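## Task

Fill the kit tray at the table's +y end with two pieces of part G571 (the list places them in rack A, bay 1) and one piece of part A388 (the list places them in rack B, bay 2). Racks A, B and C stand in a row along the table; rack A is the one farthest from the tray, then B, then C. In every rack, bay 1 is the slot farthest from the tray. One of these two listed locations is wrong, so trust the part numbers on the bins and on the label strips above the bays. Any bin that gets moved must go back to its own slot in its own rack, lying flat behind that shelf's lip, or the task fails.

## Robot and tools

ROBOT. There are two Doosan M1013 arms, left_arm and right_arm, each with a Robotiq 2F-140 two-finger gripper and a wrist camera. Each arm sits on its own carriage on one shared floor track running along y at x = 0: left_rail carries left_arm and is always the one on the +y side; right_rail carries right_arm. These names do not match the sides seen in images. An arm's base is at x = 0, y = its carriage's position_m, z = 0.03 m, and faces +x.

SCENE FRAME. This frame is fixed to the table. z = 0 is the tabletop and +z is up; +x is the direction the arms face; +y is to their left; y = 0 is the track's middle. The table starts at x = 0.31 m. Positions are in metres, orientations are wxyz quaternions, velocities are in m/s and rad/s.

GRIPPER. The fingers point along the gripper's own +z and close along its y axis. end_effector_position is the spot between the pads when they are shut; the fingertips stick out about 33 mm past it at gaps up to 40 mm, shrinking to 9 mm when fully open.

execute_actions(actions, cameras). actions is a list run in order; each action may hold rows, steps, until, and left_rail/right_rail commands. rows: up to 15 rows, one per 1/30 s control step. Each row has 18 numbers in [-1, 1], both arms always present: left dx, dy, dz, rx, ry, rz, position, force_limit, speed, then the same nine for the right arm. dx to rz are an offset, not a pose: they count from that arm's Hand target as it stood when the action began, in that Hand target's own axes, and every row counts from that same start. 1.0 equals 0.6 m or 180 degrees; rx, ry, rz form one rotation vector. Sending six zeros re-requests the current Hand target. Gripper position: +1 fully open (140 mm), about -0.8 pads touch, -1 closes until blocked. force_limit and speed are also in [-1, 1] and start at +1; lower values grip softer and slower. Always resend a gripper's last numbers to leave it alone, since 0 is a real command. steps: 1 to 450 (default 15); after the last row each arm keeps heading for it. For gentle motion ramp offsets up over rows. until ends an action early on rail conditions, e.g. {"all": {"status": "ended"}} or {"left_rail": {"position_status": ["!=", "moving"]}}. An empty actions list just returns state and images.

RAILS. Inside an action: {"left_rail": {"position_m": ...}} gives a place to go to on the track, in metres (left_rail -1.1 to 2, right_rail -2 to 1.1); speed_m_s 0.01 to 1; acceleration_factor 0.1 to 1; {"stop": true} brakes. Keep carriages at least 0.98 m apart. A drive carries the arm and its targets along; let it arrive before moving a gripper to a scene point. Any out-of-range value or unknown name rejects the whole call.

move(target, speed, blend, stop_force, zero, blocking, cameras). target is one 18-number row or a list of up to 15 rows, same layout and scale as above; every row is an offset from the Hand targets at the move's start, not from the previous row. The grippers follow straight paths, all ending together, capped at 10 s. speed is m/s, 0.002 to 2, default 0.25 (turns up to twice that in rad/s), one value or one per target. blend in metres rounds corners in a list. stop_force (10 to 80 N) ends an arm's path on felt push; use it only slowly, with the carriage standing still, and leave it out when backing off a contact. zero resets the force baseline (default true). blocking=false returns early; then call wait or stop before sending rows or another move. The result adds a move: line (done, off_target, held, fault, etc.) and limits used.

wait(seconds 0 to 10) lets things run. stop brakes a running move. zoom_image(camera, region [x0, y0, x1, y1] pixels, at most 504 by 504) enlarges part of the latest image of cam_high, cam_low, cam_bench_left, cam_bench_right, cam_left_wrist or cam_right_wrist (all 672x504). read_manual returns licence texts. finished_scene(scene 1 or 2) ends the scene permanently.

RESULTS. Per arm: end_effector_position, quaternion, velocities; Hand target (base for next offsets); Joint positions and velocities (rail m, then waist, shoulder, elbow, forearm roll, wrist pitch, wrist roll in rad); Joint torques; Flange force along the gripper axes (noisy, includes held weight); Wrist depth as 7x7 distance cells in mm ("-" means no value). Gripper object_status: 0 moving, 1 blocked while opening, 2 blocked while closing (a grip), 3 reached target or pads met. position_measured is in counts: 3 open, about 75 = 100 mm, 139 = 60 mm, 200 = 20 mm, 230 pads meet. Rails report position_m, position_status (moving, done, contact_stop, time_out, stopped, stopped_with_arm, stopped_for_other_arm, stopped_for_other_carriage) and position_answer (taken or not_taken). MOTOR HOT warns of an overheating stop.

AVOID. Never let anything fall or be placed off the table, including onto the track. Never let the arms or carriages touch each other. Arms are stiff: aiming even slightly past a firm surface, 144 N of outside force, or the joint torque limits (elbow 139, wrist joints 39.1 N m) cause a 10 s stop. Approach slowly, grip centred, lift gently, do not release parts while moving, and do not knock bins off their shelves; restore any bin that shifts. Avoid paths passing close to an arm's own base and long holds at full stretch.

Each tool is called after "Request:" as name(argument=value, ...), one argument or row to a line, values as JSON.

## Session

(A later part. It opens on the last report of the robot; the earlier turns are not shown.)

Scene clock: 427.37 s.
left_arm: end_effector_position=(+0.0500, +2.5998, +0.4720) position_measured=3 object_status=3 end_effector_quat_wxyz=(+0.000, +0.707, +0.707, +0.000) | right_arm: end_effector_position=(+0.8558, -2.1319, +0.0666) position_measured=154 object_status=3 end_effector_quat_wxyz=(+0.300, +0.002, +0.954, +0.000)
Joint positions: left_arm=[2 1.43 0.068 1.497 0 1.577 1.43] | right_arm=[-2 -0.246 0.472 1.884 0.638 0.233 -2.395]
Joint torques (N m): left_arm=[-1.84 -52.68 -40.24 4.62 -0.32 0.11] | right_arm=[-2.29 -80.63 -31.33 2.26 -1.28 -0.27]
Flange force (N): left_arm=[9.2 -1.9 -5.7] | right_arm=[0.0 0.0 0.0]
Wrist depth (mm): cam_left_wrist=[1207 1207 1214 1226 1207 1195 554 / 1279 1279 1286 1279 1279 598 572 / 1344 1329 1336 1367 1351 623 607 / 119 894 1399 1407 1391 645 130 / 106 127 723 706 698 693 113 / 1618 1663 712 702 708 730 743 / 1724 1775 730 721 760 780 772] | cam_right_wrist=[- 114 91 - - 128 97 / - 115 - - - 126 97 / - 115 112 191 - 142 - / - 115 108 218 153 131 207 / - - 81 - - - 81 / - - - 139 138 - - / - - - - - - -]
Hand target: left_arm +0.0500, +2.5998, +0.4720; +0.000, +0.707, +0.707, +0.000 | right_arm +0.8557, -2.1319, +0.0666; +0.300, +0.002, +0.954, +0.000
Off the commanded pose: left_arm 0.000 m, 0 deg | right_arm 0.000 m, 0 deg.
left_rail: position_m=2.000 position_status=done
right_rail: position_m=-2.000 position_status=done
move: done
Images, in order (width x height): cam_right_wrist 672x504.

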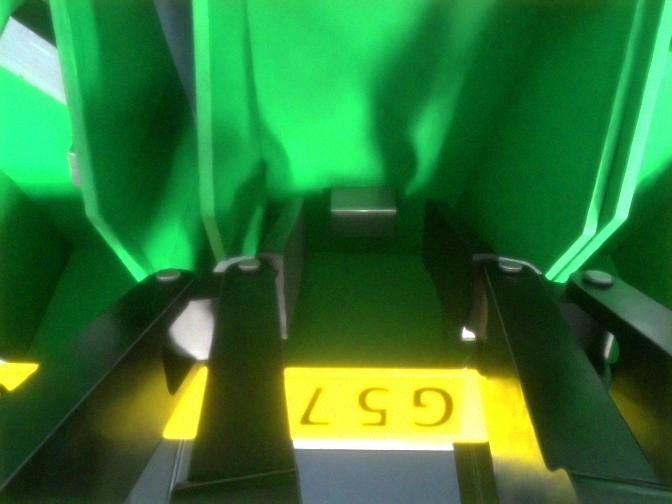

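Request:
move(
  target=[0,0,0,0,0,0,1,1,1,0,0,0.042,0,0,0,-0.2,0,0],
  speed=0.02,
  cameras=["cam_right_wrist"],
)

Request:
zoom_image(
  camera="cam_right_wrist",
  region=[220, 100, 520, 325],
)

Scene clock: 448.23 s.
left_arm: end_effector_position=(+0.0500, +2.5998, +0.4720) position_measured=3 object_status=3 end_effector_quat_wxyz=(+0.000, +0.707, +0.707, +0.000) | right_arm: end_effector_position=(+0.8674, -2.1322, +0.0534) position_measured=154 object_status=3 end_effector_quat_wxyz=(+0.302, +0.002, +0.953, -0.001)
Joint positions: left_arm=[2 1.43 0.068 1.497 0 1.577 1.43] | right_arm=[-2 -0.242 0.502 1.868 0.674 0.219 -2.428]
Joint torques (N m): left_arm=[-2.27 -52.54 -40.37 4.58 -0.35 0.23] | right_arm=[-1.97 -20.26 -7.46 0.56 -0.03 -0.71]
Flange force (N): left_arm=[9.5 -2.4 -5.2] | right_arm=[0.0 0.0 0.0]
Flange force when the fault began (N): right_arm=[0.0 0.0 0.0]
Wrist depth (mm): cam_left_wrist=[1207 1214 1201 1214 1220 1207 554 / 1293 1279 1293 1279 1272 595 579 / 1344 1329 1367 1375 1351 623 610 / 119 133 1407 1433 1515 645 130 / 105 682 734 695 710 693 113 / 1618 743 702 700 702 739 743 / 1736 1775 732 725 770 785 796] | cam_right_wrist=[- 81 113 - - 114 88 / - 83 117 - - 122 92 / - 108 118 168 - 129 92 / - 102 101 171 157 119 94 / - - 81 - - - 81 / - - - 121 - - - / - - - 123 123 - -]
Hand target: left_arm +0.0500, +2.5998, +0.4720; +0.000, +0.707, +0.707, +0.000 | right_arm +0.8674, -2.1322, +0.0534; +0.302, +0.002, +0.953, -0.001 (not the last commanded pose)
Tool commands: left_gripper/position=+1.0 left_gripper/force_limit=+1.0 left_gripper/speed=+1.0 right_gripper/position=-0.2 right_gripper/force_limit=+0.003922 right_gripper/speed=+0.003922
Off the commanded pose: left_arm 0.000 m, 0 deg | right_arm 0.008 m, 0 deg.
FORCE FAULT: contact force on the right arm reached its limit, and that arm stopped for 10 seconds. The contact can be on any part of that arm, not only on its tool. That arm's remaining commands of this call were not run. That arm's target is now where it stood when the stop ended, not its last command. That arm accepts commands again.
left_rail: position_m=2.000 position_status=done
right_rail: position_m=-2.000 position_status=done
move: fault (right_arm)
Images, in order (width x height): cam_right_wrist 672x504.

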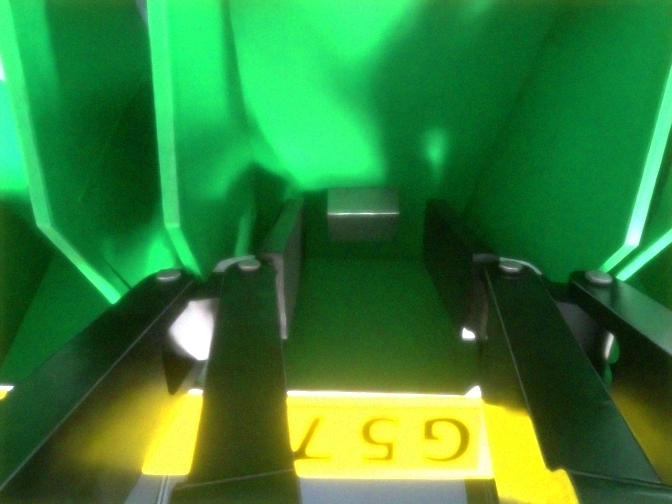

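Scaled by 1.680.

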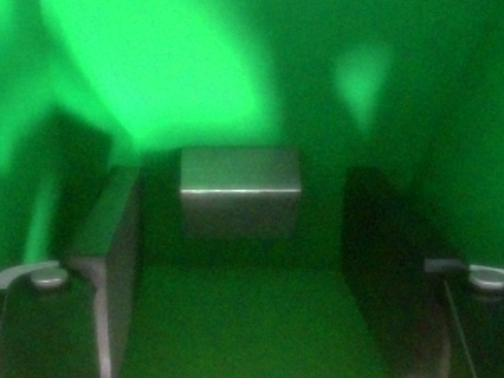

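Request:
move(
  target=[
    [0,0,0,0,0,0,1,1,1,0,0,-0.01,0,0,0,-0.2,0,0],
    [0,0,0,0,0,0,1,1,1,-0.020,0,0.0075,0,0,0,-0.2,0,0],
  ],
  speed=0.03,
  cameras=["cam_right_wrist"],
)

Request:
zoom_image(
  camera="cam_right_wrist",
  region=[220, 100, 520, 325],
)

Scene clock: 467.03 s.
left_arm: end_effector_position=(+0.0500, +2.5998, +0.4720) position_measured=3 object_status=3 end_effector_quat_wxyz=(+0.000, +0.707, +0.707, +0.000) | right_arm: end_effector_position=(+0.8798, -2.1323, +0.0567) position_measured=154 object_status=3 end_effector_quat_wxyz=(+0.302, +0.002, +0.953, -0.001)
Joint positions: left_arm=[2 1.43 0.068 1.497 0 1.577 1.43] | right_arm=[-2 -0.238 0.512 1.841 0.623 0.23 -2.374]
Joint torques (N m): left_arm=[-1.9 -52.59 -40.25 4.58 -0.32 0.24] | right_arm=[-1.46 -86.06 -31.96 2.46 -1.34 -0.06]
Flange force (N): left_arm=[9.6 -2.1 -5.4] | right_arm=[0.0 0.0 0.0]
Wrist depth (mm): cam_left_wrist=[1226 1214 1214 1201 1207 682 553 / 1272 1272 1286 1286 1286 583 576 / 1359 1344 1375 1344 1351 623 615 / 1367 154 1383 1391 1329 648 130 / - 695 - 739 706 - 113 / 1629 1575 693 712 719 730 748 / 1724 826 736 727 758 793 785] | cam_right_wrist=[- - - - - 113 91 / - 79 107 149 - 128 90 / - 101 123 166 - 135 90 / - 108 108 134 155 118 98 / - - 81 - - - 81 / - - - 114 113 - - / - - - 115 115 - -]
Hand target: left_arm +0.0500, +2.5998, +0.4720; +0.000, +0.707, +0.707, +0.000 | right_arm +0.8798, -2.1323, +0.0567; +0.302, +0.002, +0.953, -0.001
Off the commanded pose: left_arm 0.000 m, 0 deg | right_arm 0.000 m, 0 deg.
left_rail: position_m=2.000 position_status=done
right_rail: position_m=-2.000 position_status=done
move: done
Images, in order (width x height): cam_right_wrist 672x504.

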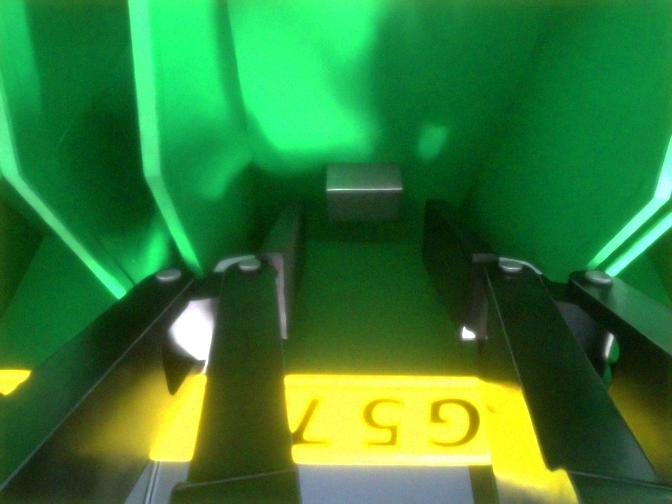

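Scaled by 1.680.

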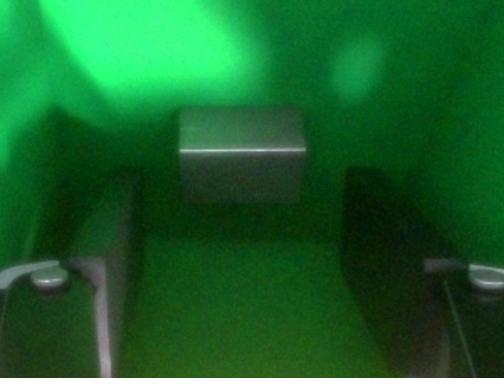

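Request:
move(
  target=[0,0,0,0,0,0,1,1,1,0.017,0,-0.009,0,0,0,-0.2,0,0],
  speed=0.03,
  cameras=[],
)

Request:
execute_actions(
  actions=[
    {"rows":[[0,0,0,0,0,0,1,1,1,0,0,0,0,0,0,-1,0,-1]],"steps":60},
  ],
  cameras=["cam_right_wrist"],
)

Request:
zoom_image(
  camera="cam_right_wrist",
  region=[220, 100, 520, 325],
)

Scene clock: 525.67 s.
left_arm: end_effector_position=(+0.0500, +2.5998, +0.4720) position_measured=3 object_status=3 end_effector_quat_wxyz=(+0.000, +0.707, +0.707, +0.000) | right_arm: end_effector_position=(+0.8684, -2.1322, +0.0552) position_measured=154 object_status=3 end_effector_quat_wxyz=(+0.302, +0.002, +0.953, -0.001)
Joint positions: left_arm=[2 1.43 0.068 1.497 0 1.577 1.43] | right_arm=[-2 -0.242 0.501 1.866 0.662 0.222 -2.417]
Joint torques (N m): left_arm=[-2.44 -53.08 -40.39 4.6 -0.3 0.19] | right_arm=[-2.53 -72.57 -20.94 1.56 0.96 -0.42]
Flange force (N): left_arm=[11.1 -2.2 -4.8] | right_arm=[0.0 0.0 0.0]
Wrist depth (mm): cam_left_wrist=[1207 1226 1201 1220 1207 1201 554 / 1279 1286 1272 1265 1286 596 573 / 1359 1351 1336 1344 1359 615 601 / - 901 1424 1433 1652 641 130 / - - 712 743 758 702 113 / 1663 1629 700 708 710 739 746 / 1749 1675 734 732 732 796 788] | cam_right_wrist=[- 82 114 119 - 115 88 / - 101 119 144 - 122 91 / - 102 120 171 174 137 91 / - 108 108 175 156 118 197 / - - 81 - - - 81 / - - - 121 - - - / - - - 123 123 - -]
Hand target: left_arm +0.0500, +2.5998, +0.4720; +0.000, +0.707, +0.707, +0.000 | right_arm +0.8684, -2.1322, +0.0552; +0.302, +0.002, +0.953, -0.001
Off the commanded pose: left_arm 0.000 m, 0 deg | right_arm 0.000 m, 0 deg.
left_rail: position_m=2.000 position_status=done
right_rail: position_m=-2.000 position_status=done
move: done
No camera images: "cameras" was empty.

Scene clock: 527.87 s.
left_arm: end_effector_position=(+0.0500, +2.5998, +0.4720) position_measured=3 object_status=3 end_effector_quat_wxyz=(+0.000, +0.707, +0.707, +0.000) | right_arm: end_effector_position=(+0.8684, -2.1323, +0.0552) position_measured=189 object_status=2 end_effector_quat_wxyz=(+0.302, +0.002, +0.953, -0.001)
Joint positions: left_arm=[2 1.43 0.068 1.497 0 1.577 1.43] | right_arm=[-2 -0.242 0.501 1.866 0.663 0.222 -2.417]
Joint torques (N m): left_arm=[-1.76 -53.1 -40.08 4.7 -0.31 0.24] | right_arm=[14.39 -46.2 -5.76 3.27 8.07 0.78]
Flange force (N): left_arm=[10.7 -1.6 -5.7] | right_arm=[0.0 0.0 0.0]
Wrist depth (mm): cam_left_wrist=[1201 1201 1207 1207 1367 1183 553 / 1272 1172 1207 1272 1279 593 579 / 1359 1359 1344 1314 1351 623 608 / 119 143 1407 1407 1442 682 130 / 106 683 - 716 - 685 113 / 1663 1575 706 704 691 732 743 / 1736 1711 723 723 765 788 788] | cam_right_wrist=[- 106 91 - - - 96 / - 113 95 - 144 132 100 / - 114 97 - - 131 95 / - 114 101 175 125 129 102 / 200 72 83 81 - 93 87 / - - - 120 - - - / - - - 125 - - -]
Hand target: left_arm +0.0500, +2.5998, +0.4720; +0.000, +0.707, +0.707, +0.000 | right_arm +0.8684, -2.1323, +0.0552; +0.302, +0.002, +0.953, -0.001
Off the commanded pose: left_arm 0.000 m, 0 deg | right_arm 0.000 m, 0 deg.
left_rail: position_m=2.000 position_status=done
right_rail: position_m=-2.000 position_status=done
Images, in order (width x height): cam_right_wrist 672x504.

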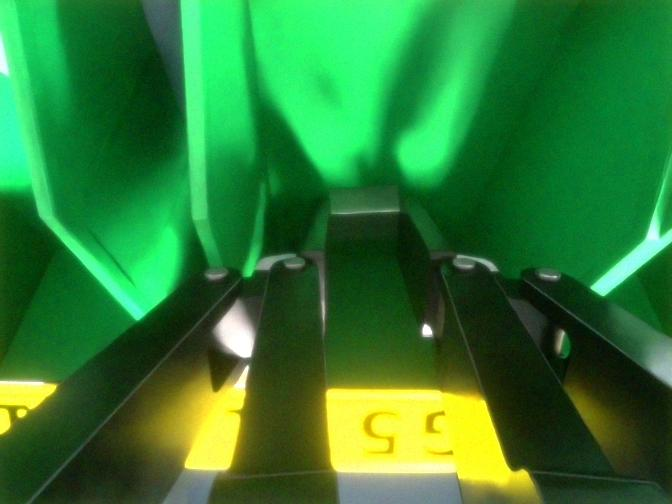

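Scaled by 1.680.

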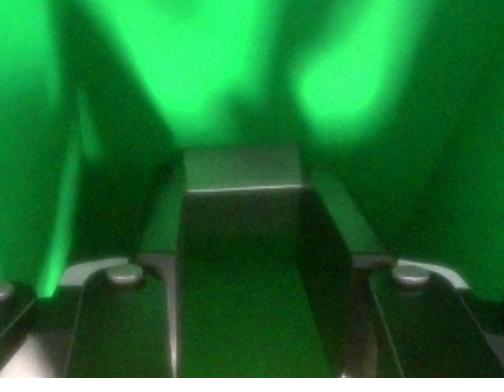

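Request:
move(
  target=[0,0,0,0,0,0,1,1,1,0,0,-0.20,0,0,0,-1,0,-1],
  speed=0.08,
  cameras=["cam_right_wrist"],
)

Scene clock: 534.27 s.
left_arm: end_effector_position=(+0.0500, +2.5998, +0.4720) position_measured=3 object_status=3 end_effector_quat_wxyz=(+0.000, +0.707, +0.707, +0.000) | right_arm: end_effector_position=(+0.7994, -2.1319, +0.1533) position_measured=189 object_status=2 end_effector_quat_wxyz=(+0.302, +0.002, +0.953, -0.001)
Joint positions: left_arm=[2 1.43 0.068 1.497 0 1.577 1.43] | right_arm=[-2 -0.268 0.302 1.943 0.474 0.334 -2.239]
Joint torques (N m): left_arm=[-1.79 -52.79 -40.6 4.58 -0.39 0.19] | right_arm=[-1.83 -68.07 -34.92 3.03 -1.74 -0.46]
Flange force (N): left_arm=[9.0 -1.8 -5.0] | right_arm=[-4.0 3.5 3.3]
Wrist depth (mm): cam_left_wrist=[1232 1201 1214 1214 1226 1189 553 / 1265 1293 1272 1279 1207 589 577 / 1344 1359 1359 1351 1450 611 611 / 119 142 1383 1424 1344 633 130 / 106 134 700 712 708 676 113 / 1618 700 710 698 736 741 746 / 1775 1663 734 727 767 788 788] | cam_right_wrist=[184 219 206 182 183 190 218 / 236 257 236 - 252 248 223 / 237 287 239 - 250 - - / 236 233 232 175 133 303 234 / 491 72 83 236 - 87 81 / - - - - - - - / - - - - - - -]
Hand target: left_arm +0.0500, +2.5998, +0.4720; +0.000, +0.707, +0.707, +0.000 | right_arm +0.7994, -2.1319, +0.1534; +0.302, +0.002, +0.953, -0.001
Off the commanded pose: left_arm 0.000 m, 0 deg | right_arm 0.000 m, 0 deg.
left_rail: position_m=2.000 position_status=done
right_rail: position_m=-2.000 position_status=done
move: done
Images, in order (width x height): cam_right_wrist 672x504.

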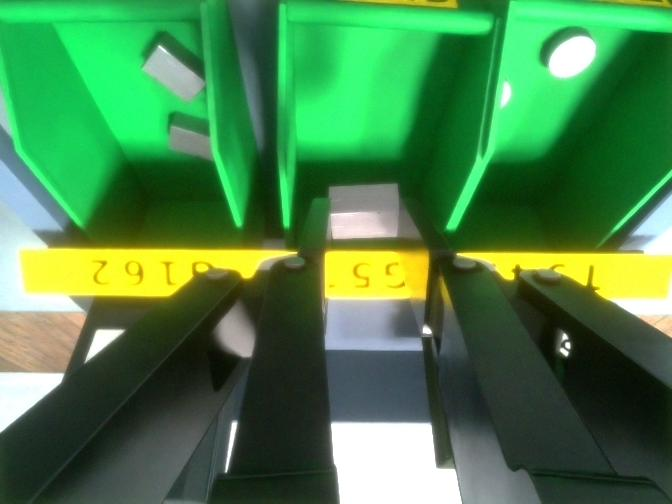

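Request:
move(
  target=[0,0,0,0,0,0,1,1,1,0.018,0.22,-0.557,0,0,0,-1,0,-1],
  speed=0.3,
  cameras=[],
)

Request:
execute_actions(
  actions=[
    {"right_rail":{"position_m":1.02,"acceleration_factor":0.7},"steps":450,"until":{"right_rail":{"position_status":["!=","moving"]}}},
  ],
  cameras=["cam_right_wrist"],
)

Scene clock: 551.53 s.
left_arm: end_effector_position=(+0.0500, +2.5998, +0.4720) position_measured=3 object_status=3 end_effector_quat_wxyz=(+0.000, +0.707, +0.707, +0.000) | right_arm: end_effector_position=(+0.5989, -1.9990, +0.4205) position_measured=189 object_status=2 end_effector_quat_wxyz=(+0.302, +0.002, +0.953, -0.001)
Joint positions: left_arm=[2 1.43 0.068 1.497 0 1.577 1.43] | right_arm=[-2 -0.08 -0.236 1.974 0.061 0.793 -1.676]
Joint torques (N m): left_arm=[-2.17 -52.48 -40.39 4.63 -0.29 0.16] | right_arm=[-1.86 -20.71 -43.12 4.21 -1.99 -0.27]
Flange force (N): left_arm=[9.6 -2.3 -5.0] | right_arm=[-2.5 5.6 1.4]
Wrist depth (mm): cam_left_wrist=[1220 1149 1201 1214 1220 1189 554 / 1272 1272 1293 1300 1293 598 577 / 1344 1359 1329 1344 1351 624 607 / 119 142 1195 1416 1433 646 130 / 105 134 - 698 719 695 113 / 1596 723 698 706 721 736 736 / 1749 772 732 725 743 780 790] | cam_right_wrist=[483 494 504 490 491 486 483 / 633 - - - 575 588 563 / 701 546 535 536 660 666 650 / 2505 545 633 175 124 2123 2123 / 2654 - 83 2477 - 87 87 / - - - - - - - / - - - - - - -]
Hand target: left_arm +0.0500, +2.5998, +0.4720; +0.000, +0.707, +0.707, +0.000 | right_arm +0.5989, -1.9990, +0.4205; +0.302, +0.002, +0.953, -0.001
Off the commanded pose: left_arm 0.000 m, 0 deg | right_arm 0.000 m, 0 deg.
left_rail: position_m=2.000 position_status=done
right_rail: position_m=-2.000 position_status=done
move: done
No camera images: "cameras" was empty.

Scene clock: 557.07 s.
left_arm: end_effector_position=(+0.0500, +2.5998, +0.4720) position_measured=3 object_status=3 end_effector_quat_wxyz=(+0.000, +0.707, +0.707, +0.000) | right_arm: end_effector_position=(+0.5989, +1.0209, +0.4205) position_measured=189 object_status=2 end_effector_quat_wxyz=(+0.302, +0.002, +0.953, -0.001)
Joint positions: left_arm=[2 1.43 0.068 1.497 0 1.577 1.43] | right_arm=[1.02 -0.08 -0.236 1.974 0.061 0.793 -1.676]
Joint torques (N m): left_arm=[-2.1 -52.86 -40.33 4.62 -0.35 0.19] | right_arm=[-1.69 -20.32 -42.83 4.16 -2.02 -0.26]
Flange force (N): left_arm=[10.3 -2.3 -5.1] | right_arm=[-2.9 4.7 1.1]
Wrist depth (mm): cam_left_wrist=[1201 1220 1207 1214 1220 1189 558 / 1279 1279 1286 1383 1293 596 573 / 1344 1344 1314 1351 1359 626 610 / 119 1407 1166 1442 1424 1450 130 / 105 124 695 712 - 693 113 / 1640 652 702 702 725 736 748 / 1736 856 732 723 767 793 780] | cam_right_wrist=[492 493 492 492 492 479 466 / 572 578 570 553 552 511 537 / 729 688 650 171 674 576 535 / 851 2298 104 176 124 614 552 / 2654 - 83 2563 - 87 81 / - - - 2973 - - - / - - - - - - -]
Hand target: left_arm +0.0500, +2.5998, +0.4720; +0.000, +0.707, +0.707, +0.000 | right_arm +0.5989, +1.0209, +0.4205; +0.302, +0.002, +0.953, -0.001
Tool commands: left_gripper/position=+1.0 left_gripper/force_limit=+1.0 left_gripper/speed=+1.0 right_gripper/position=-1.0 right_gripper/force_limit=+0.0 right_gripper/speed=-1.0
Off the commanded pose: left_arm 0.000 m, 0 deg | right_arm 0.000 m, 0 deg.
left_rail: position_m=2.000 position_status=done
right_rail: position_m=1.020 position_status=done
Images, in order (width x height): cam_right_wrist 672x504.

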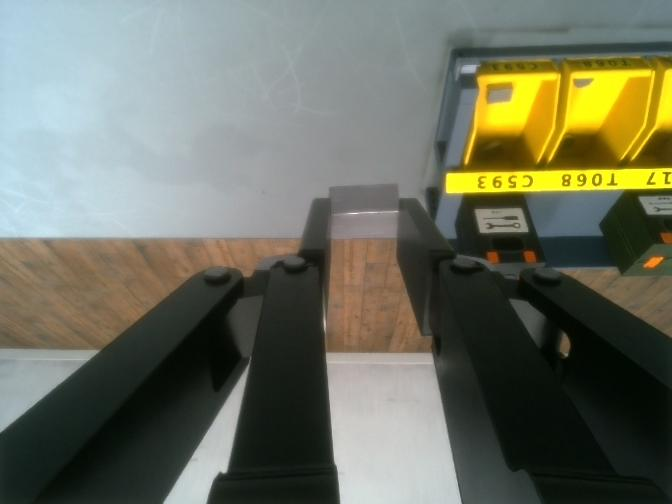

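Request:
move(
  target=[0,0,0,0,0,0,1,1,1,-0.196,0.683,0.138,-0.0922,0,-0.1307,-1,0,-1],
  speed=0.4,
  cameras=[],
)

Request:
move(
  target=[0,0,0,0,0,0,1,1,1,-0.049,0.937,0.442,-0.0922,0,-0.1307,-1,0,-1],
  speed=0.35,
  cameras=["cam_right_wrist","cam_bench_left"],
)

Scene clock: 570.57 s.
left_arm: end_effector_position=(+0.0500, +2.5998, +0.4720) position_measured=3 object_status=3 end_effector_quat_wxyz=(+0.000, +0.707, +0.707, +0.000) | right_arm: end_effector_position=(+0.7444, +1.4301, +0.4204) position_measured=189 object_status=2 end_effector_quat_wxyz=(+0.292, -0.235, +0.924, +0.075)
Joint positions: left_arm=[2 1.43 0.068 1.497 0 1.577 1.43] | right_arm=[1.02 0.452 0.175 1.577 0.038 0.778 -1.635]
Joint torques (N m): left_arm=[-2.06 -52.51 -40.37 4.57 -0.28 0.22] | right_arm=[-1.66 -61.54 -43.07 4.07 -2.04 -0.19]
Flange force (N): left_arm=[10.1 -2.2 -4.8] | right_arm=[-1.0 3.2 0.0]
Wrist depth (mm): cam_left_wrist=[1220 1207 1201 1226 1214 1195 547 / 1286 1279 1307 1279 1286 602 584 / 1344 1344 1344 1359 1367 613 611 / - 865 1399 1433 1367 636 130 / - - - 685 706 693 113 / 1652 758 704 706 698 732 739 / 1749 812 727 725 750 785 775] | cam_right_wrist=[331 393 408 474 468 486 487 / 326 446 417 436 548 570 - / 1715 1664 484 402 674 682 715 / 2144 2103 1973 185 124 814 878 / - - 82 2477 - 87 81 / - - - - - - - / - - - - - - -]
Hand target: left_arm +0.0500, +2.5998, +0.4720; +0.000, +0.707, +0.707, +0.000 | right_arm +0.7444, +1.4302, +0.4204; +0.292, -0.235, +0.924, +0.075
Off the commanded pose: left_arm 0.000 m, 0 deg | right_arm 0.000 m, 0 deg.
left_rail: position_m=2.000 position_status=done
right_rail: position_m=1.020 position_status=done
move: done
No camera images: "cameras" was empty.

Scene clock: 572.97 s.
left_arm: end_effector_position=(+0.0500, +2.5998, +0.4720) position_measured=3 object_status=3 end_effector_quat_wxyz=(+0.000, +0.707, +0.707, +0.000) | right_arm: end_effector_position=(+0.6309, +2.0085, +0.2208) position_measured=189 object_status=2 end_effector_quat_wxyz=(+0.265, -0.457, +0.837, +0.145)
Joint positions: left_arm=[2 1.43 0.068 1.497 0 1.577 1.43] | right_arm=[1.02 0.968 0.782 1.023 0.03 0.724 -1.62]
Joint torques (N m): left_arm=[-2.3 -52.31 -40.22 4.58 -0.35 0.19] | right_arm=[-1.96 -119.04 -42.85 4.03 -2 -0.25]
Flange force (N): left_arm=[9.5 -2.6 -5.4] | right_arm=[-4.2 2.3 4.3]
Wrist depth (mm): cam_left_wrist=[1214 1201 1214 1207 1214 1201 553 / 1265 1293 1424 1265 1265 598 576 / 1321 1344 1367 1351 1359 621 610 / 119 898 1416 1424 1525 645 130 / 106 676 734 767 736 - 113 / 1699 750 706 706 698 777 746 / 1724 777 727 730 762 788 785] | cam_right_wrist=[295 293 - - - 283 283 / 346 348 345 - - 331 342 / 418 417 401 171 390 417 406 / 2103 526 104 133 133 490 510 / 2275 - 83 82 - 87 87 / - - - - - - - / - - - - - - -]
Hand target: left_arm +0.0500, +2.5998, +0.4720; +0.000, +0.707, +0.707, +0.000 | right_arm +0.6309, +2.0085, +0.2208; +0.265, -0.457, +0.837, +0.145
Off the commanded pose: left_arm 0.000 m, 0 deg | right_arm 0.000 m, 0 deg.
left_rail: position_m=2.000 position_status=done
right_rail: position_m=1.020 position_status=done
move: done
Images, in order (width x height): cam_bench_left 672x504, cam_right_wrist 672x504.

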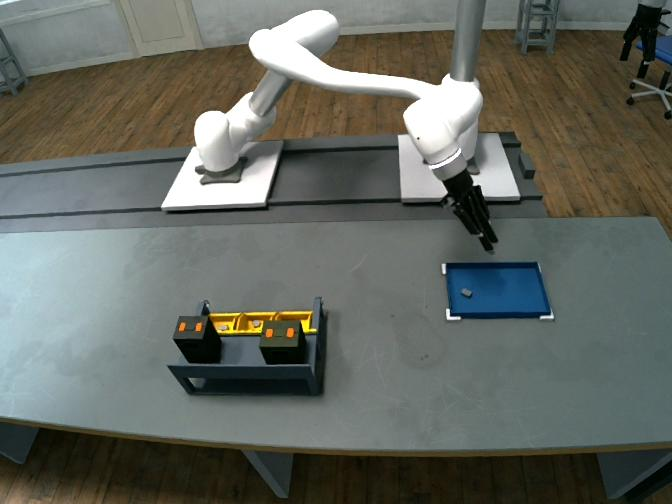

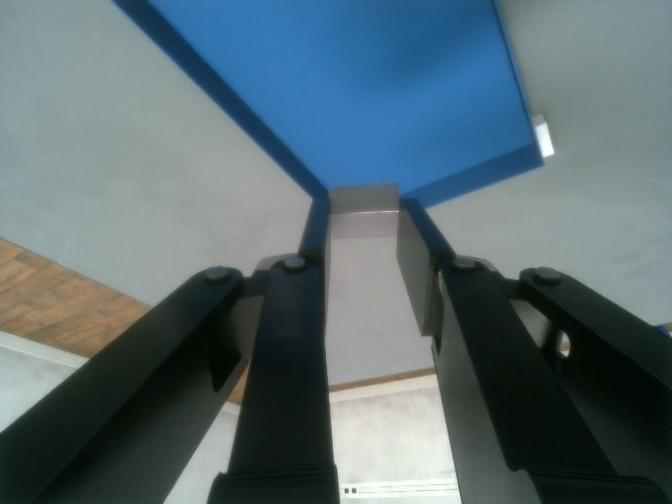

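Request:
move(
  target=[0,0,0,0,0,0,1,1,1,0.14,0,0.199,0,0,0,-1,0,-1],
  speed=0.2,
  cameras=["cam_right_wrist","cam_bench_left"],
)

Request:
zoom_image(
  camera="cam_bench_left",
  region=[420, 200, 570, 340],
)

Scene clock: 582.77 s.
left_arm: end_effector_position=(+0.0500, +2.5998, +0.4720) position_measured=3 object_status=3 end_effector_quat_wxyz=(+0.000, +0.707, +0.707, +0.000) | right_arm: end_effector_position=(+0.6308, +2.0087, +0.0749) position_measured=189 object_status=2 end_effector_quat_wxyz=(+0.265, -0.457, +0.837, +0.145)
Joint positions: left_arm=[2 1.43 0.068 1.497 0 1.577 1.43] | right_arm=[1.02 0.968 0.87 1.136 0.04 0.523 -1.632]
Joint torques (N m): left_arm=[-0.98 -52.7 -40.27 4.54 -0.31 0.21] | right_arm=[-1.64 -122.52 -39.72 3.76 -2.11 -0.26]
Flange force (N): left_arm=[9.9 -0.3 -5.2] | right_arm=[-4.5 2.2 5.5]
Wrist depth (mm): cam_left_wrist=[1220 1214 1178 1220 1220 1201 556 / 1272 1265 1293 1286 1286 589 577 / 1344 1367 1344 1383 1359 626 610 / 111 143 1383 1399 - 628 130 / 105 700 - - 734 693 113 / - 732 704 704 712 704 748 / 1687 1736 734 725 748 790 790] | cam_right_wrist=[- - - - - 145 148 / - - 160 169 - 163 174 / 190 207 - - 193 - 201 / 270 234 102 133 124 - 262 / 342 72 83 82 - 87 87 / - - - 544 - - - / - - - - - - -]
Hand target: left_arm +0.0500, +2.5998, +0.4720; +0.000, +0.707, +0.707, +0.000 | right_arm +0.6308, +2.0087, +0.0748; +0.265, -0.457, +0.837, +0.145
Off the commanded pose: left_arm 0.000 m, 0 deg | right_arm 0.000 m, 0 deg.
left_rail: position_m=2.000 position_status=done
right_rail: position_m=1.020 position_status=done
move: done
Images, in order (width x height): cam_bench_left 672x504, cam_right_wrist 672x504.

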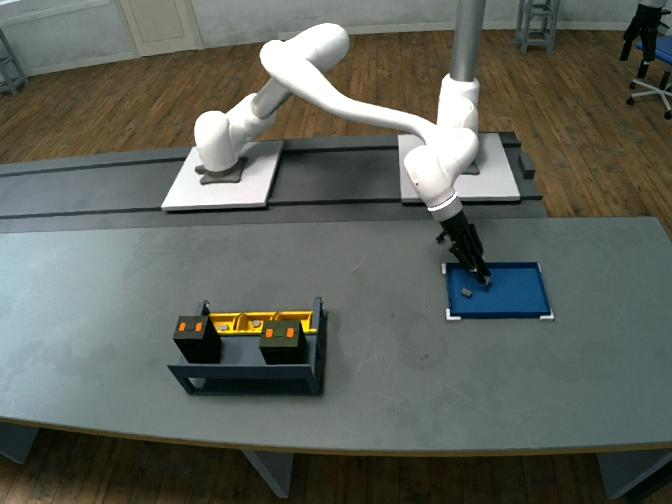

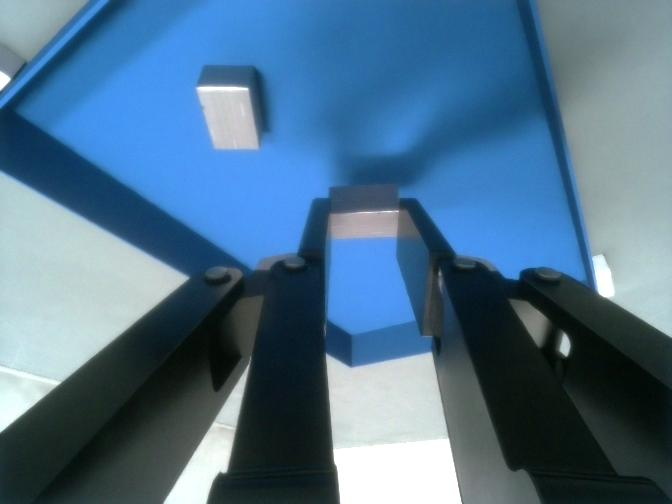

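Scaled by 3.360.

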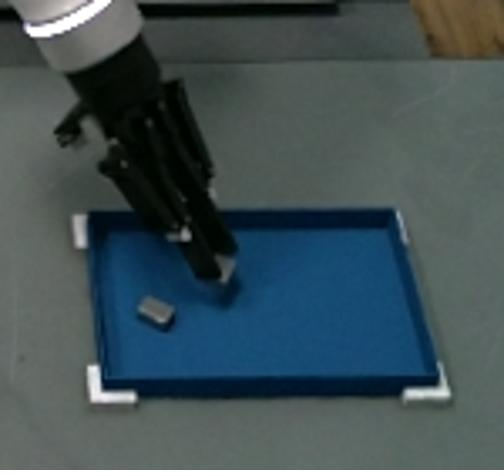

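Request:
move(
  target=[0,0,0,0,0,0,1,1,1,0.038,0,0.0545,0,0,0,-1,0,-1],
  speed=0.015,
  stop_force=10,
  cameras=["cam_right_wrist"],
)

Request:
execute_actions(
  actions=[
    {"rows":[[0,0,0,0,0,0,1,1,1,0,0,0,0,0,0,-0.36,0,-1]],"steps":40},
  ],
  cameras=["cam_right_wrist"],
)

Request:
move(
  target=[0,0,0,0,0,0,1,1,1,-0.16,0,-0.227,0,0,0,-0.36,0,-1],
  speed=0.2,
  cameras=["cam_right_wrist"],
)

Scene clock: 595.87 s.
left_arm: end_effector_position=(+0.0500, +2.5998, +0.4720) position_measured=3 object_status=3 end_effector_quat_wxyz=(+0.000, +0.707, +0.707, +0.000) | right_arm: end_effector_position=(+0.6309, +2.0089, +0.0494) position_measured=189 object_status=2 end_effector_quat_wxyz=(+0.265, -0.457, +0.836, +0.145)
Joint positions: left_arm=[2 1.43 0.068 1.497 0 1.577 1.43] | right_arm=[1.02 0.968 0.89 1.148 0.042 0.49 -1.634]
Joint torques (N m): left_arm=[-1.97 -52.7 -40.38 4.58 -0.26 0.18] | right_arm=[-0.1 -106.14 -31.44 3.75 -0.78 -0.32]
Flange force (N): left_arm=[9.2 -2.0 -5.2] | right_arm=[-9.3 0.9 -10.0]
Wrist depth (mm): cam_left_wrist=[1201 1226 1214 1207 1226 1195 553 / 1279 1286 1279 1286 1272 599 577 / 1351 1336 1344 1336 1344 619 610 / - 154 1407 1416 1442 641 130 / 106 143 - 691 719 695 113 / 1618 732 702 702 712 734 748 / 1687 1687 732 723 770 782 767] | cam_right_wrist=[- 127 120 123 - 126 123 / - 139 139 - - 133 144 / - - 149 - - - 173 / 185 201 - 175 125 - 208 / 284 72 83 82 - 87 87 / - - - 456 - - - / - - - - - - -]
Hand target: left_arm +0.0500, +2.5998, +0.4720; +0.000, +0.707, +0.707, +0.000 | right_arm +0.6309, +2.0089, +0.0494; +0.265, -0.457, +0.837, +0.145 (not the last commanded pose)
Off the commanded pose: left_arm 0.000 m, 0 deg | right_arm 0.015 m, 0 deg.
left_rail: position_m=2.000 position_status=done
right_rail: position_m=1.020 position_status=done
move: contact (right_arm)
Images, in order (width x height): cam_right_wrist 672x504.

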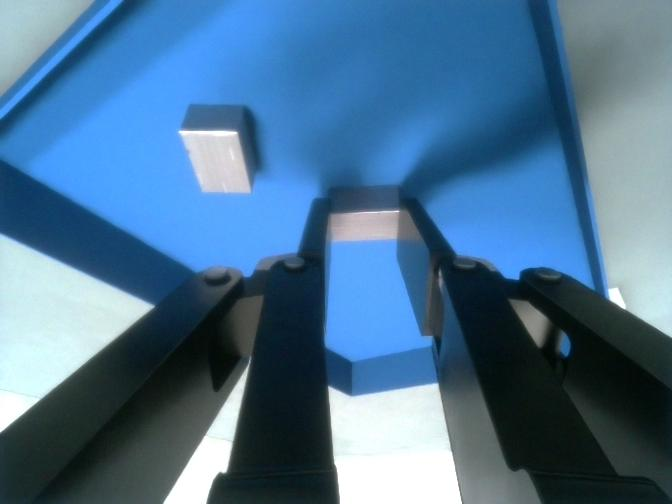

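Scene clock: 597.40 s.
left_arm: end_effector_position=(+0.0500, +2.5998, +0.4720) position_measured=3 object_status=3 end_effector_quat_wxyz=(+0.000, +0.707, +0.707, +0.000) | right_arm: end_effector_position=(+0.6309, +2.0089, +0.0494) position_measured=174 object_status=3 end_effector_quat_wxyz=(+0.265, -0.457, +0.837, +0.145)
Joint positions: left_arm=[2 1.43 0.068 1.497 0 1.577 1.43] | right_arm=[1.02 0.968 0.89 1.148 0.042 0.491 -1.634]
Joint torques (N m): left_arm=[-1.81 -52.8 -40.48 4.57 -0.28 0.23] | right_arm=[-1.74 -122.72 -38.45 3.67 -1.85 -0.27]
Flange force (N): left_arm=[9.7 -1.8 -4.9] | right_arm=[-5.2 2.5 5.9]
Wrist depth (mm): cam_left_wrist=[1207 1201 1220 1220 1220 1183 1220 / 1286 1272 1272 1279 1279 598 577 / 1359 1344 1351 1351 1359 624 607 / 1407 143 1416 1433 1351 634 130 / 106 695 736 - 706 695 113 / 1629 719 706 700 716 734 732 / 1711 721 732 723 755 788 785] | cam_right_wrist=[- - - - - 120 123 / - - 138 - - 117 144 / - - 147 - 166 - 173 / 185 201 100 132 126 - 207 / 267 79 82 113 - 94 81 / - - - 500 - - - / - - - 670 - - -]
Hand target: left_arm +0.0500, +2.5998, +0.4720; +0.000, +0.707, +0.707, +0.000 | right_arm +0.6309, +2.0089, +0.0494; +0.265, -0.457, +0.837, +0.145
Off the commanded pose: left_arm 0.000 m, 0 deg | right_arm 0.000 m, 0 deg.
left_rail: position_m=2.000 position_status=done
right_rail: position_m=1.020 position_status=done
Images, in order (width x height): cam_right_wrist 672x504.

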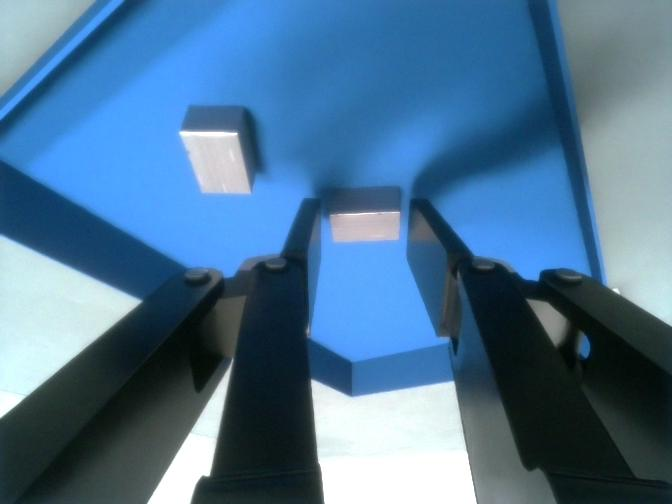

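Scene clock: 598.70 s.
left_arm: end_effector_position=(+0.0500, +2.5998, +0.4720) position_measured=3 object_status=3 end_effector_quat_wxyz=(+0.000, +0.707, +0.707, +0.000) | right_arm: end_effector_position=(+0.6311, +2.0088, +0.2160) position_measured=174 object_status=3 end_effector_quat_wxyz=(+0.265, -0.457, +0.837, +0.145)
Joint positions: left_arm=[2 1.43 0.068 1.497 0 1.577 1.43] | right_arm=[1.02 0.968 0.785 1.027 0.03 0.716 -1.62]
Joint torques (N m): left_arm=[-2.51 -52.66 -40.41 4.57 -0.28 0.16] | right_arm=[-1.8 -117.4 -41.8 3.99 -1.74 -0.21]
Flange force (N): left_arm=[10.1 -3.0 -4.8] | right_arm=[-5.0 2.5 3.2]
Wrist depth (mm): cam_left_wrist=[1226 1195 1226 1201 1239 1195 553 / 1272 1279 1293 1272 1265 596 593 / 1359 1336 1344 1336 1336 623 610 / 119 143 1407 1468 1459 624 130 / 106 702 - 710 706 695 113 / 1629 748 702 702 704 732 746 / 1749 1711 730 723 760 793 788] | cam_right_wrist=[291 282 - - - 287 284 / 341 340 346 - - 330 333 / 411 409 410 - - 419 411 / 516 517 465 111 126 476 475 / - 79 82 - - 94 81 / - - - - - - - / - - - - - - -]
Hand target: left_arm +0.0500, +2.5998, +0.4720; +0.000, +0.707, +0.707, +0.000 | right_arm +0.6311, +2.0088, +0.2160; +0.265, -0.457, +0.837, +0.145
Off the commanded pose: left_arm 0.000 m, 0 deg | right_arm 0.000 m, 0 deg.
left_rail: position_m=2.000 position_status=done
right_rail: position_m=1.020 position_status=done
move: done
Images, in order (width x height): cam_right_wrist 672x504.

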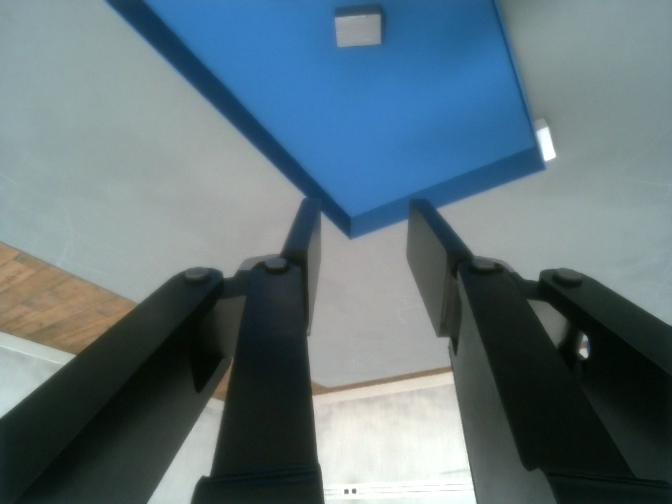

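Request:
move(
  target=[0,0,0,0,0,0,1,1,1,0.388,-0.675,-0.69,0.0922,0,0.1307,-0.36,0,-1],
  speed=0.5,
  cameras=[],
)

Request:
move(
  target=[0,0,0,0,0,0,1,1,1,0.453,-0.512,-0.32,0.0922,0,0.1307,-0.36,0,-1],
  speed=0.5,
  cameras=[],
)

Request:
execute_actions(
  actions=[
    {"right_rail":{"position_m":-0.42,"acceleration_factor":1},"steps":450,"until":{"right_rail":{"position_status":["!=","moving"]}}},
  ],
  cameras=["cam_right_wrist","cam_high","cam_bench_left"],
)

Scene clock: 614.20 s.
left_arm: end_effector_position=(+0.0500, +2.5998, +0.4720) position_measured=3 object_status=3 end_effector_quat_wxyz=(+0.000, +0.707, +0.707, +0.000) | right_arm: end_effector_position=(+0.7407, +1.4291, +0.4197) position_measured=174 object_status=3 end_effector_quat_wxyz=(+0.292, -0.235, +0.924, +0.075)
Joint positions: left_arm=[2 1.43 0.068 1.497 0 1.577 1.43] | right_arm=[1.02 0.453 0.169 1.585 0.038 0.775 -1.634]
Joint torques (N m): left_arm=[-2.11 -52.69 -40.48 4.59 -0.28 0.17] | right_arm=[-1.72 -62.53 -42.27 4.01 -1.85 -0.25]
Flange force (N): left_arm=[9.9 -2.0 -4.7] | right_arm=[-4.3 3.4 1.5]
Wrist depth (mm): cam_left_wrist=[1239 1214 1207 1207 1201 1329 552 / 1279 1286 1265 1286 1265 598 573 / 1359 1344 1351 1336 1314 604 608 / - 143 1286 1399 1424 691 130 / 105 698 689 700 695 663 113 / 1652 734 698 698 716 743 750 / 1711 758 727 725 770 788 -] | cam_right_wrist=[335 375 412 457 485 483 480 / 332 456 446 455 - 569 555 / 1689 1728 477 460 682 682 - / 2103 2064 1973 1922 126 - 788 / - 79 81 3054 - 94 81 / - - - - - - - / - - - - - - -]
Hand target: left_arm +0.0500, +2.5998, +0.4720; +0.000, +0.707, +0.707, +0.000 | right_arm +0.7408, +1.4291, +0.4199; +0.292, -0.235, +0.924, +0.075
Off the commanded pose: left_arm 0.000 m, 0 deg | right_arm 0.000 m, 0 deg.
left_rail: position_m=2.000 position_status=done
right_rail: position_m=1.020 position_status=done
move: done; limits=paced
No camera images: "cameras" was empty.

Scene clock: 615.93 s.
left_arm: end_effector_position=(+0.0500, +2.5998, +0.4720) position_measured=3 object_status=3 end_effector_quat_wxyz=(+0.000, +0.707, +0.707, +0.000) | right_arm: end_effector_position=(+0.5952, +1.0003, +0.4201) position_measured=174 object_status=3 end_effector_quat_wxyz=(+0.302, +0.002, +0.953, -0.001)
Joint positions: left_arm=[2 1.43 0.068 1.497 0 1.577 1.43] | right_arm=[1.02 -0.132 -0.242 1.979 0.103 0.798 -1.748]
Joint torques (N m): left_arm=[-1.71 -52.99 -40.28 4.52 -0.43 0.24] | right_arm=[-2.1 -19.59 -42.45 4.05 -1.81 -0.32]
Flange force (N): left_arm=[10.2 -1.5 -5.5] | right_arm=[-3.9 5.2 1.1]
Wrist depth (mm): cam_left_wrist=[1214 1232 1201 1207 1207 859 551 / 1272 1286 1272 1265 1286 598 572 / 1329 1351 1336 1351 1351 624 605 / - 154 1300 1416 1391 645 130 / - 702 - 739 712 689 113 / - 734 708 702 712 734 743 / 1749 1762 727 723 741 790 798] | cam_right_wrist=[471 476 490 494 487 498 488 / 576 570 579 576 604 - 536 / 686 - 670 736 684 562 576 / 2347 2123 791 2045 126 662 604 / 2752 79 81 2592 - 94 81 / - - - - - - - / - - - - - - -]
Hand target: left_arm +0.0500, +2.5998, +0.4720; +0.000, +0.707, +0.707, +0.000 | right_arm +0.5952, +1.0002, +0.4201; +0.302, +0.002, +0.953, -0.001
Off the commanded pose: left_arm 0.000 m, 0 deg | right_arm 0.000 m, 0 deg.
left_rail: position_m=2.000 position_status=done
right_rail: position_m=1.020 position_status=done
move: done; limits=paced
No camera images: "cameras" was empty.

Scene clock: 619.20 s.
left_arm: end_effector_position=(+0.0500, +2.5998, +0.4720) position_measured=3 object_status=3 end_effector_quat_wxyz=(+0.000, +0.707, +0.707, +0.000) | right_arm: end_effector_position=(+0.5952, -0.4397, +0.4201) position_measured=174 object_status=3 end_effector_quat_wxyz=(+0.302, +0.002, +0.953, -0.001)
Joint positions: left_arm=[2 1.43 0.068 1.497 0 1.577 1.43] | right_arm=[-0.42 -0.132 -0.242 1.979 0.103 0.798 -1.748]
Joint torques (N m): left_arm=[-1.56 -52.55 -40.41 4.53 -0.32 0.18] | right_arm=[-1.72 -19.33 -42.14 4.26 -1.82 -0.24]
Flange force (N): left_arm=[9.7 -1.2 -4.9] | right_arm=[-3.8 4.4 0.4]
Wrist depth (mm): cam_left_wrist=[1201 1207 1239 1226 1300 1201 553 / 1286 1279 1265 1279 1279 598 576 / 1351 1344 1344 1351 1367 619 608 / - 143 1399 1399 1399 646 130 / - 134 652 - - 689 113 / 1640 758 698 706 700 736 736 / 1724 804 736 727 739 790 785] | cam_right_wrist=[493 492 495 479 475 464 509 / 584 - 590 511 537 553 498 / - 722 604 537 556 - 690 / 2103 2123 635 118 126 2275 2275 / - 79 82 2787 - 94 81 / - - - - - - - / - - - - - - -]
Hand target: left_arm +0.0500, +2.5998, +0.4720; +0.000, +0.707, +0.707, +0.000 | right_arm +0.5952, -0.4397, +0.4201; +0.302, +0.002, +0.953, -0.001
Tool commands: left_gripper/position=+1.0 left_gripper/force_limit=+1.0 left_gripper/speed=+1.0 right_gripper/position=-0.36 right_gripper/force_limit=+0.0 right_gripper/speed=-1.0
Off the commanded pose: left_arm 0.000 m, 0 deg | right_arm 0.000 m, 0 deg.
left_rail: position_m=2.000 position_status=done
right_rail: position_m=-0.420 position_status=done
Images, in order (width x height): cam_high 672x504, cam_bench_left 672x504, cam_right_wrist 672x504.

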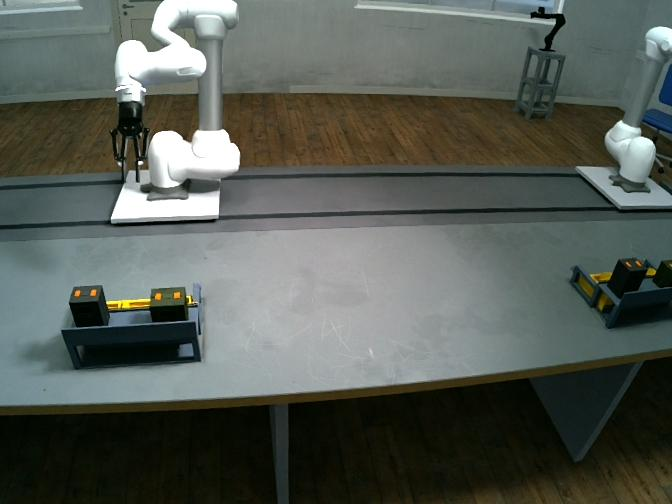

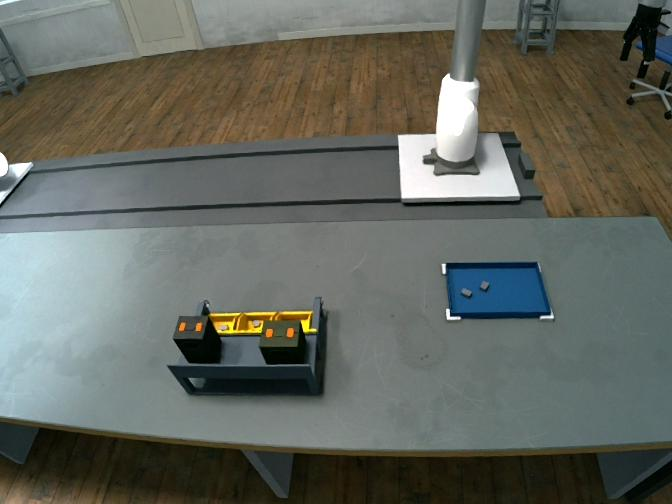

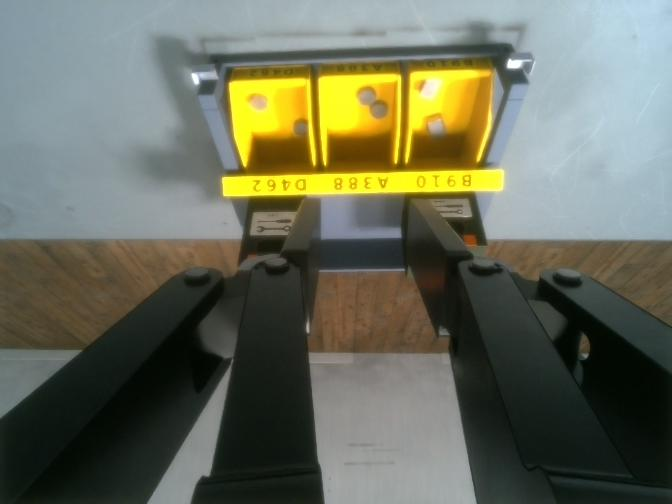

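Request:
move(
  target=[0,0,0,0,0,0,1,1,1,-0.058,0.033,0.51,-0.0597,0.189,-0.1886,-0.3,0,-1],
  speed=0.3,
  cameras=["cam_right_wrist"],
)

Request:
zoom_image(
  camera="cam_right_wrist",
  region=[220, 100, 520, 325],
)

Scene clock: 636.73 s.
left_arm: end_effector_position=(+0.0500, +2.5998, +0.4720) position_measured=3 object_status=3 end_effector_quat_wxyz=(+0.000, +0.707, +0.707, +0.000) | right_arm: end_effector_position=(+0.7998, -0.4208, +0.1900) position_measured=167 object_status=3 end_effector_quat_wxyz=(+0.000, -0.299, +0.954, +0.000)
Joint positions: left_arm=[2 1.43 0.068 1.497 0 1.577 1.43] | right_arm=[-0.42 -0.044 0.472 1.488 0 1.181 -2.223]
Joint torques (N m): left_arm=[-1.68 -52.81 -40.45 4.62 -0.33 0.08] | right_arm=[-1.45 -87.77 -38.41 3.77 -0.06 -0.32]
Flange force (N): left_arm=[9.0 -2.3 -5.3] | right_arm=[-4.3 -0.2 0.6]
Wrist depth (mm): cam_left_wrist=[1183 1207 1214 1201 1252 1201 557 / 1265 1279 1272 1314 1279 586 579 / 1336 1351 1351 1375 1344 621 605 / 119 142 1383 1399 1336 636 130 / 106 691 700 727 712 693 113 / - 748 704 700 693 732 736 / 1711 820 734 727 767 770 790] | cam_right_wrist=[- 248 279 284 284 283 282 / - - - 264 301 298 298 / 218 - 302 - 290 319 319 / 215 225 102 138 136 297 330 / - 77 82 245 - - 81 / - - - 260 255 - - / - - - 208 - - -]
Hand target: left_arm +0.0500, +2.5998, +0.4720; +0.000, +0.707, +0.707, +0.000 | right_arm +0.7999, -0.4208, +0.1899; +0.000, -0.299, +0.954, +0.000
Off the commanded pose: left_arm 0.000 m, 0 deg | right_arm 0.000 m, 0 deg.
left_rail: position_m=2.000 position_status=done
right_rail: position_m=-0.420 position_status=done
move: done
Images, in order (width x height): cam_right_wrist 672x504.

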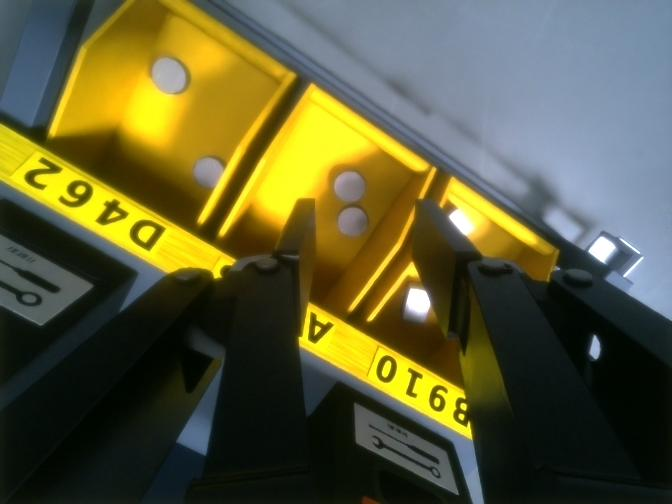

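Scaled by 1.680.

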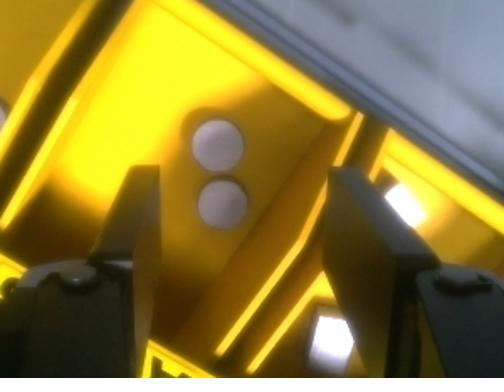

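Request:
move(
  target=[0,0,0,0,0,0,1,1,1,-0.012,-0.008,0.16,0,0,0,-0.3,0,-1],
  speed=0.12,
  cameras=["cam_right_wrist"],
)

Request:
zoom_image(
  camera="cam_right_wrist",
  region=[220, 100, 520, 325],
)

Scene clock: 649.90 s.
left_arm: end_effector_position=(+0.0500, +2.5998, +0.4720) position_measured=3 object_status=3 end_effector_quat_wxyz=(+0.000, +0.707, +0.707, +0.000) | right_arm: end_effector_position=(+0.8085, -0.4206, +0.0940) position_measured=167 object_status=3 end_effector_quat_wxyz=(+0.000, -0.299, +0.954, +0.000)
Joint positions: left_arm=[2 1.43 0.068 1.497 0 1.577 1.43] | right_arm=[-0.42 -0.044 0.554 1.549 0 1.039 -2.222]
Joint torques (N m): left_arm=[-2.1 -52.88 -40.57 4.63 -0.27 0.15] | right_arm=[-1.05 -93.55 -35.27 3.46 -0.2 -0.21]
Flange force (N): left_arm=[9.5 -2.4 -4.8] | right_arm=[-5.9 -2.0 0.9]
Wrist depth (mm): cam_left_wrist=[1214 1189 1226 1232 1265 1195 553 / 1279 1272 1258 1321 1286 590 577 / 1351 1336 1359 1687 1375 616 607 / 119 142 1359 1618 1336 685 130 / 105 689 710 - 727 695 113 / 1652 746 698 704 721 716 743 / 1724 782 725 723 760 780 785] | cam_right_wrist=[189 191 165 198 199 199 198 / - 207 160 173 209 211 209 / - 149 173 219 196 222 223 / - 168 109 214 161 192 232 / - 77 82 214 177 - 81 / - - - 195 - - - / - - - 155 - - -]
Hand target: left_arm +0.0500, +2.5998, +0.4720; +0.000, +0.707, +0.707, +0.000 | right_arm +0.8085, -0.4206, +0.0939; +0.000, -0.299, +0.954, +0.000
Off the commanded pose: left_arm 0.000 m, 0 deg | right_arm 0.000 m, 0 deg.
left_rail: position_m=2.000 position_status=done
right_rail: position_m=-0.420 position_status=done
move: done
Images, in order (width x height): cam_right_wrist 672x504.

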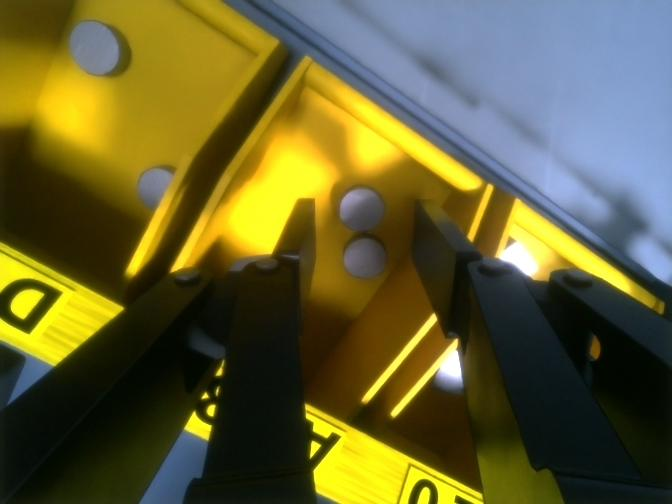

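Scaled by 1.680.

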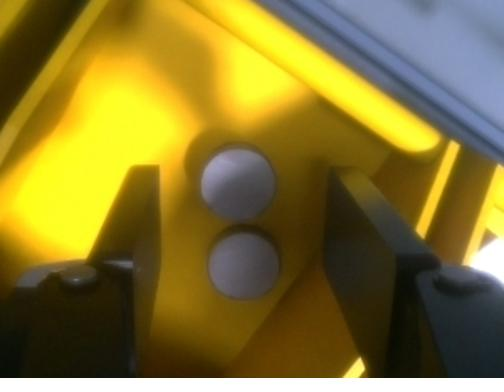

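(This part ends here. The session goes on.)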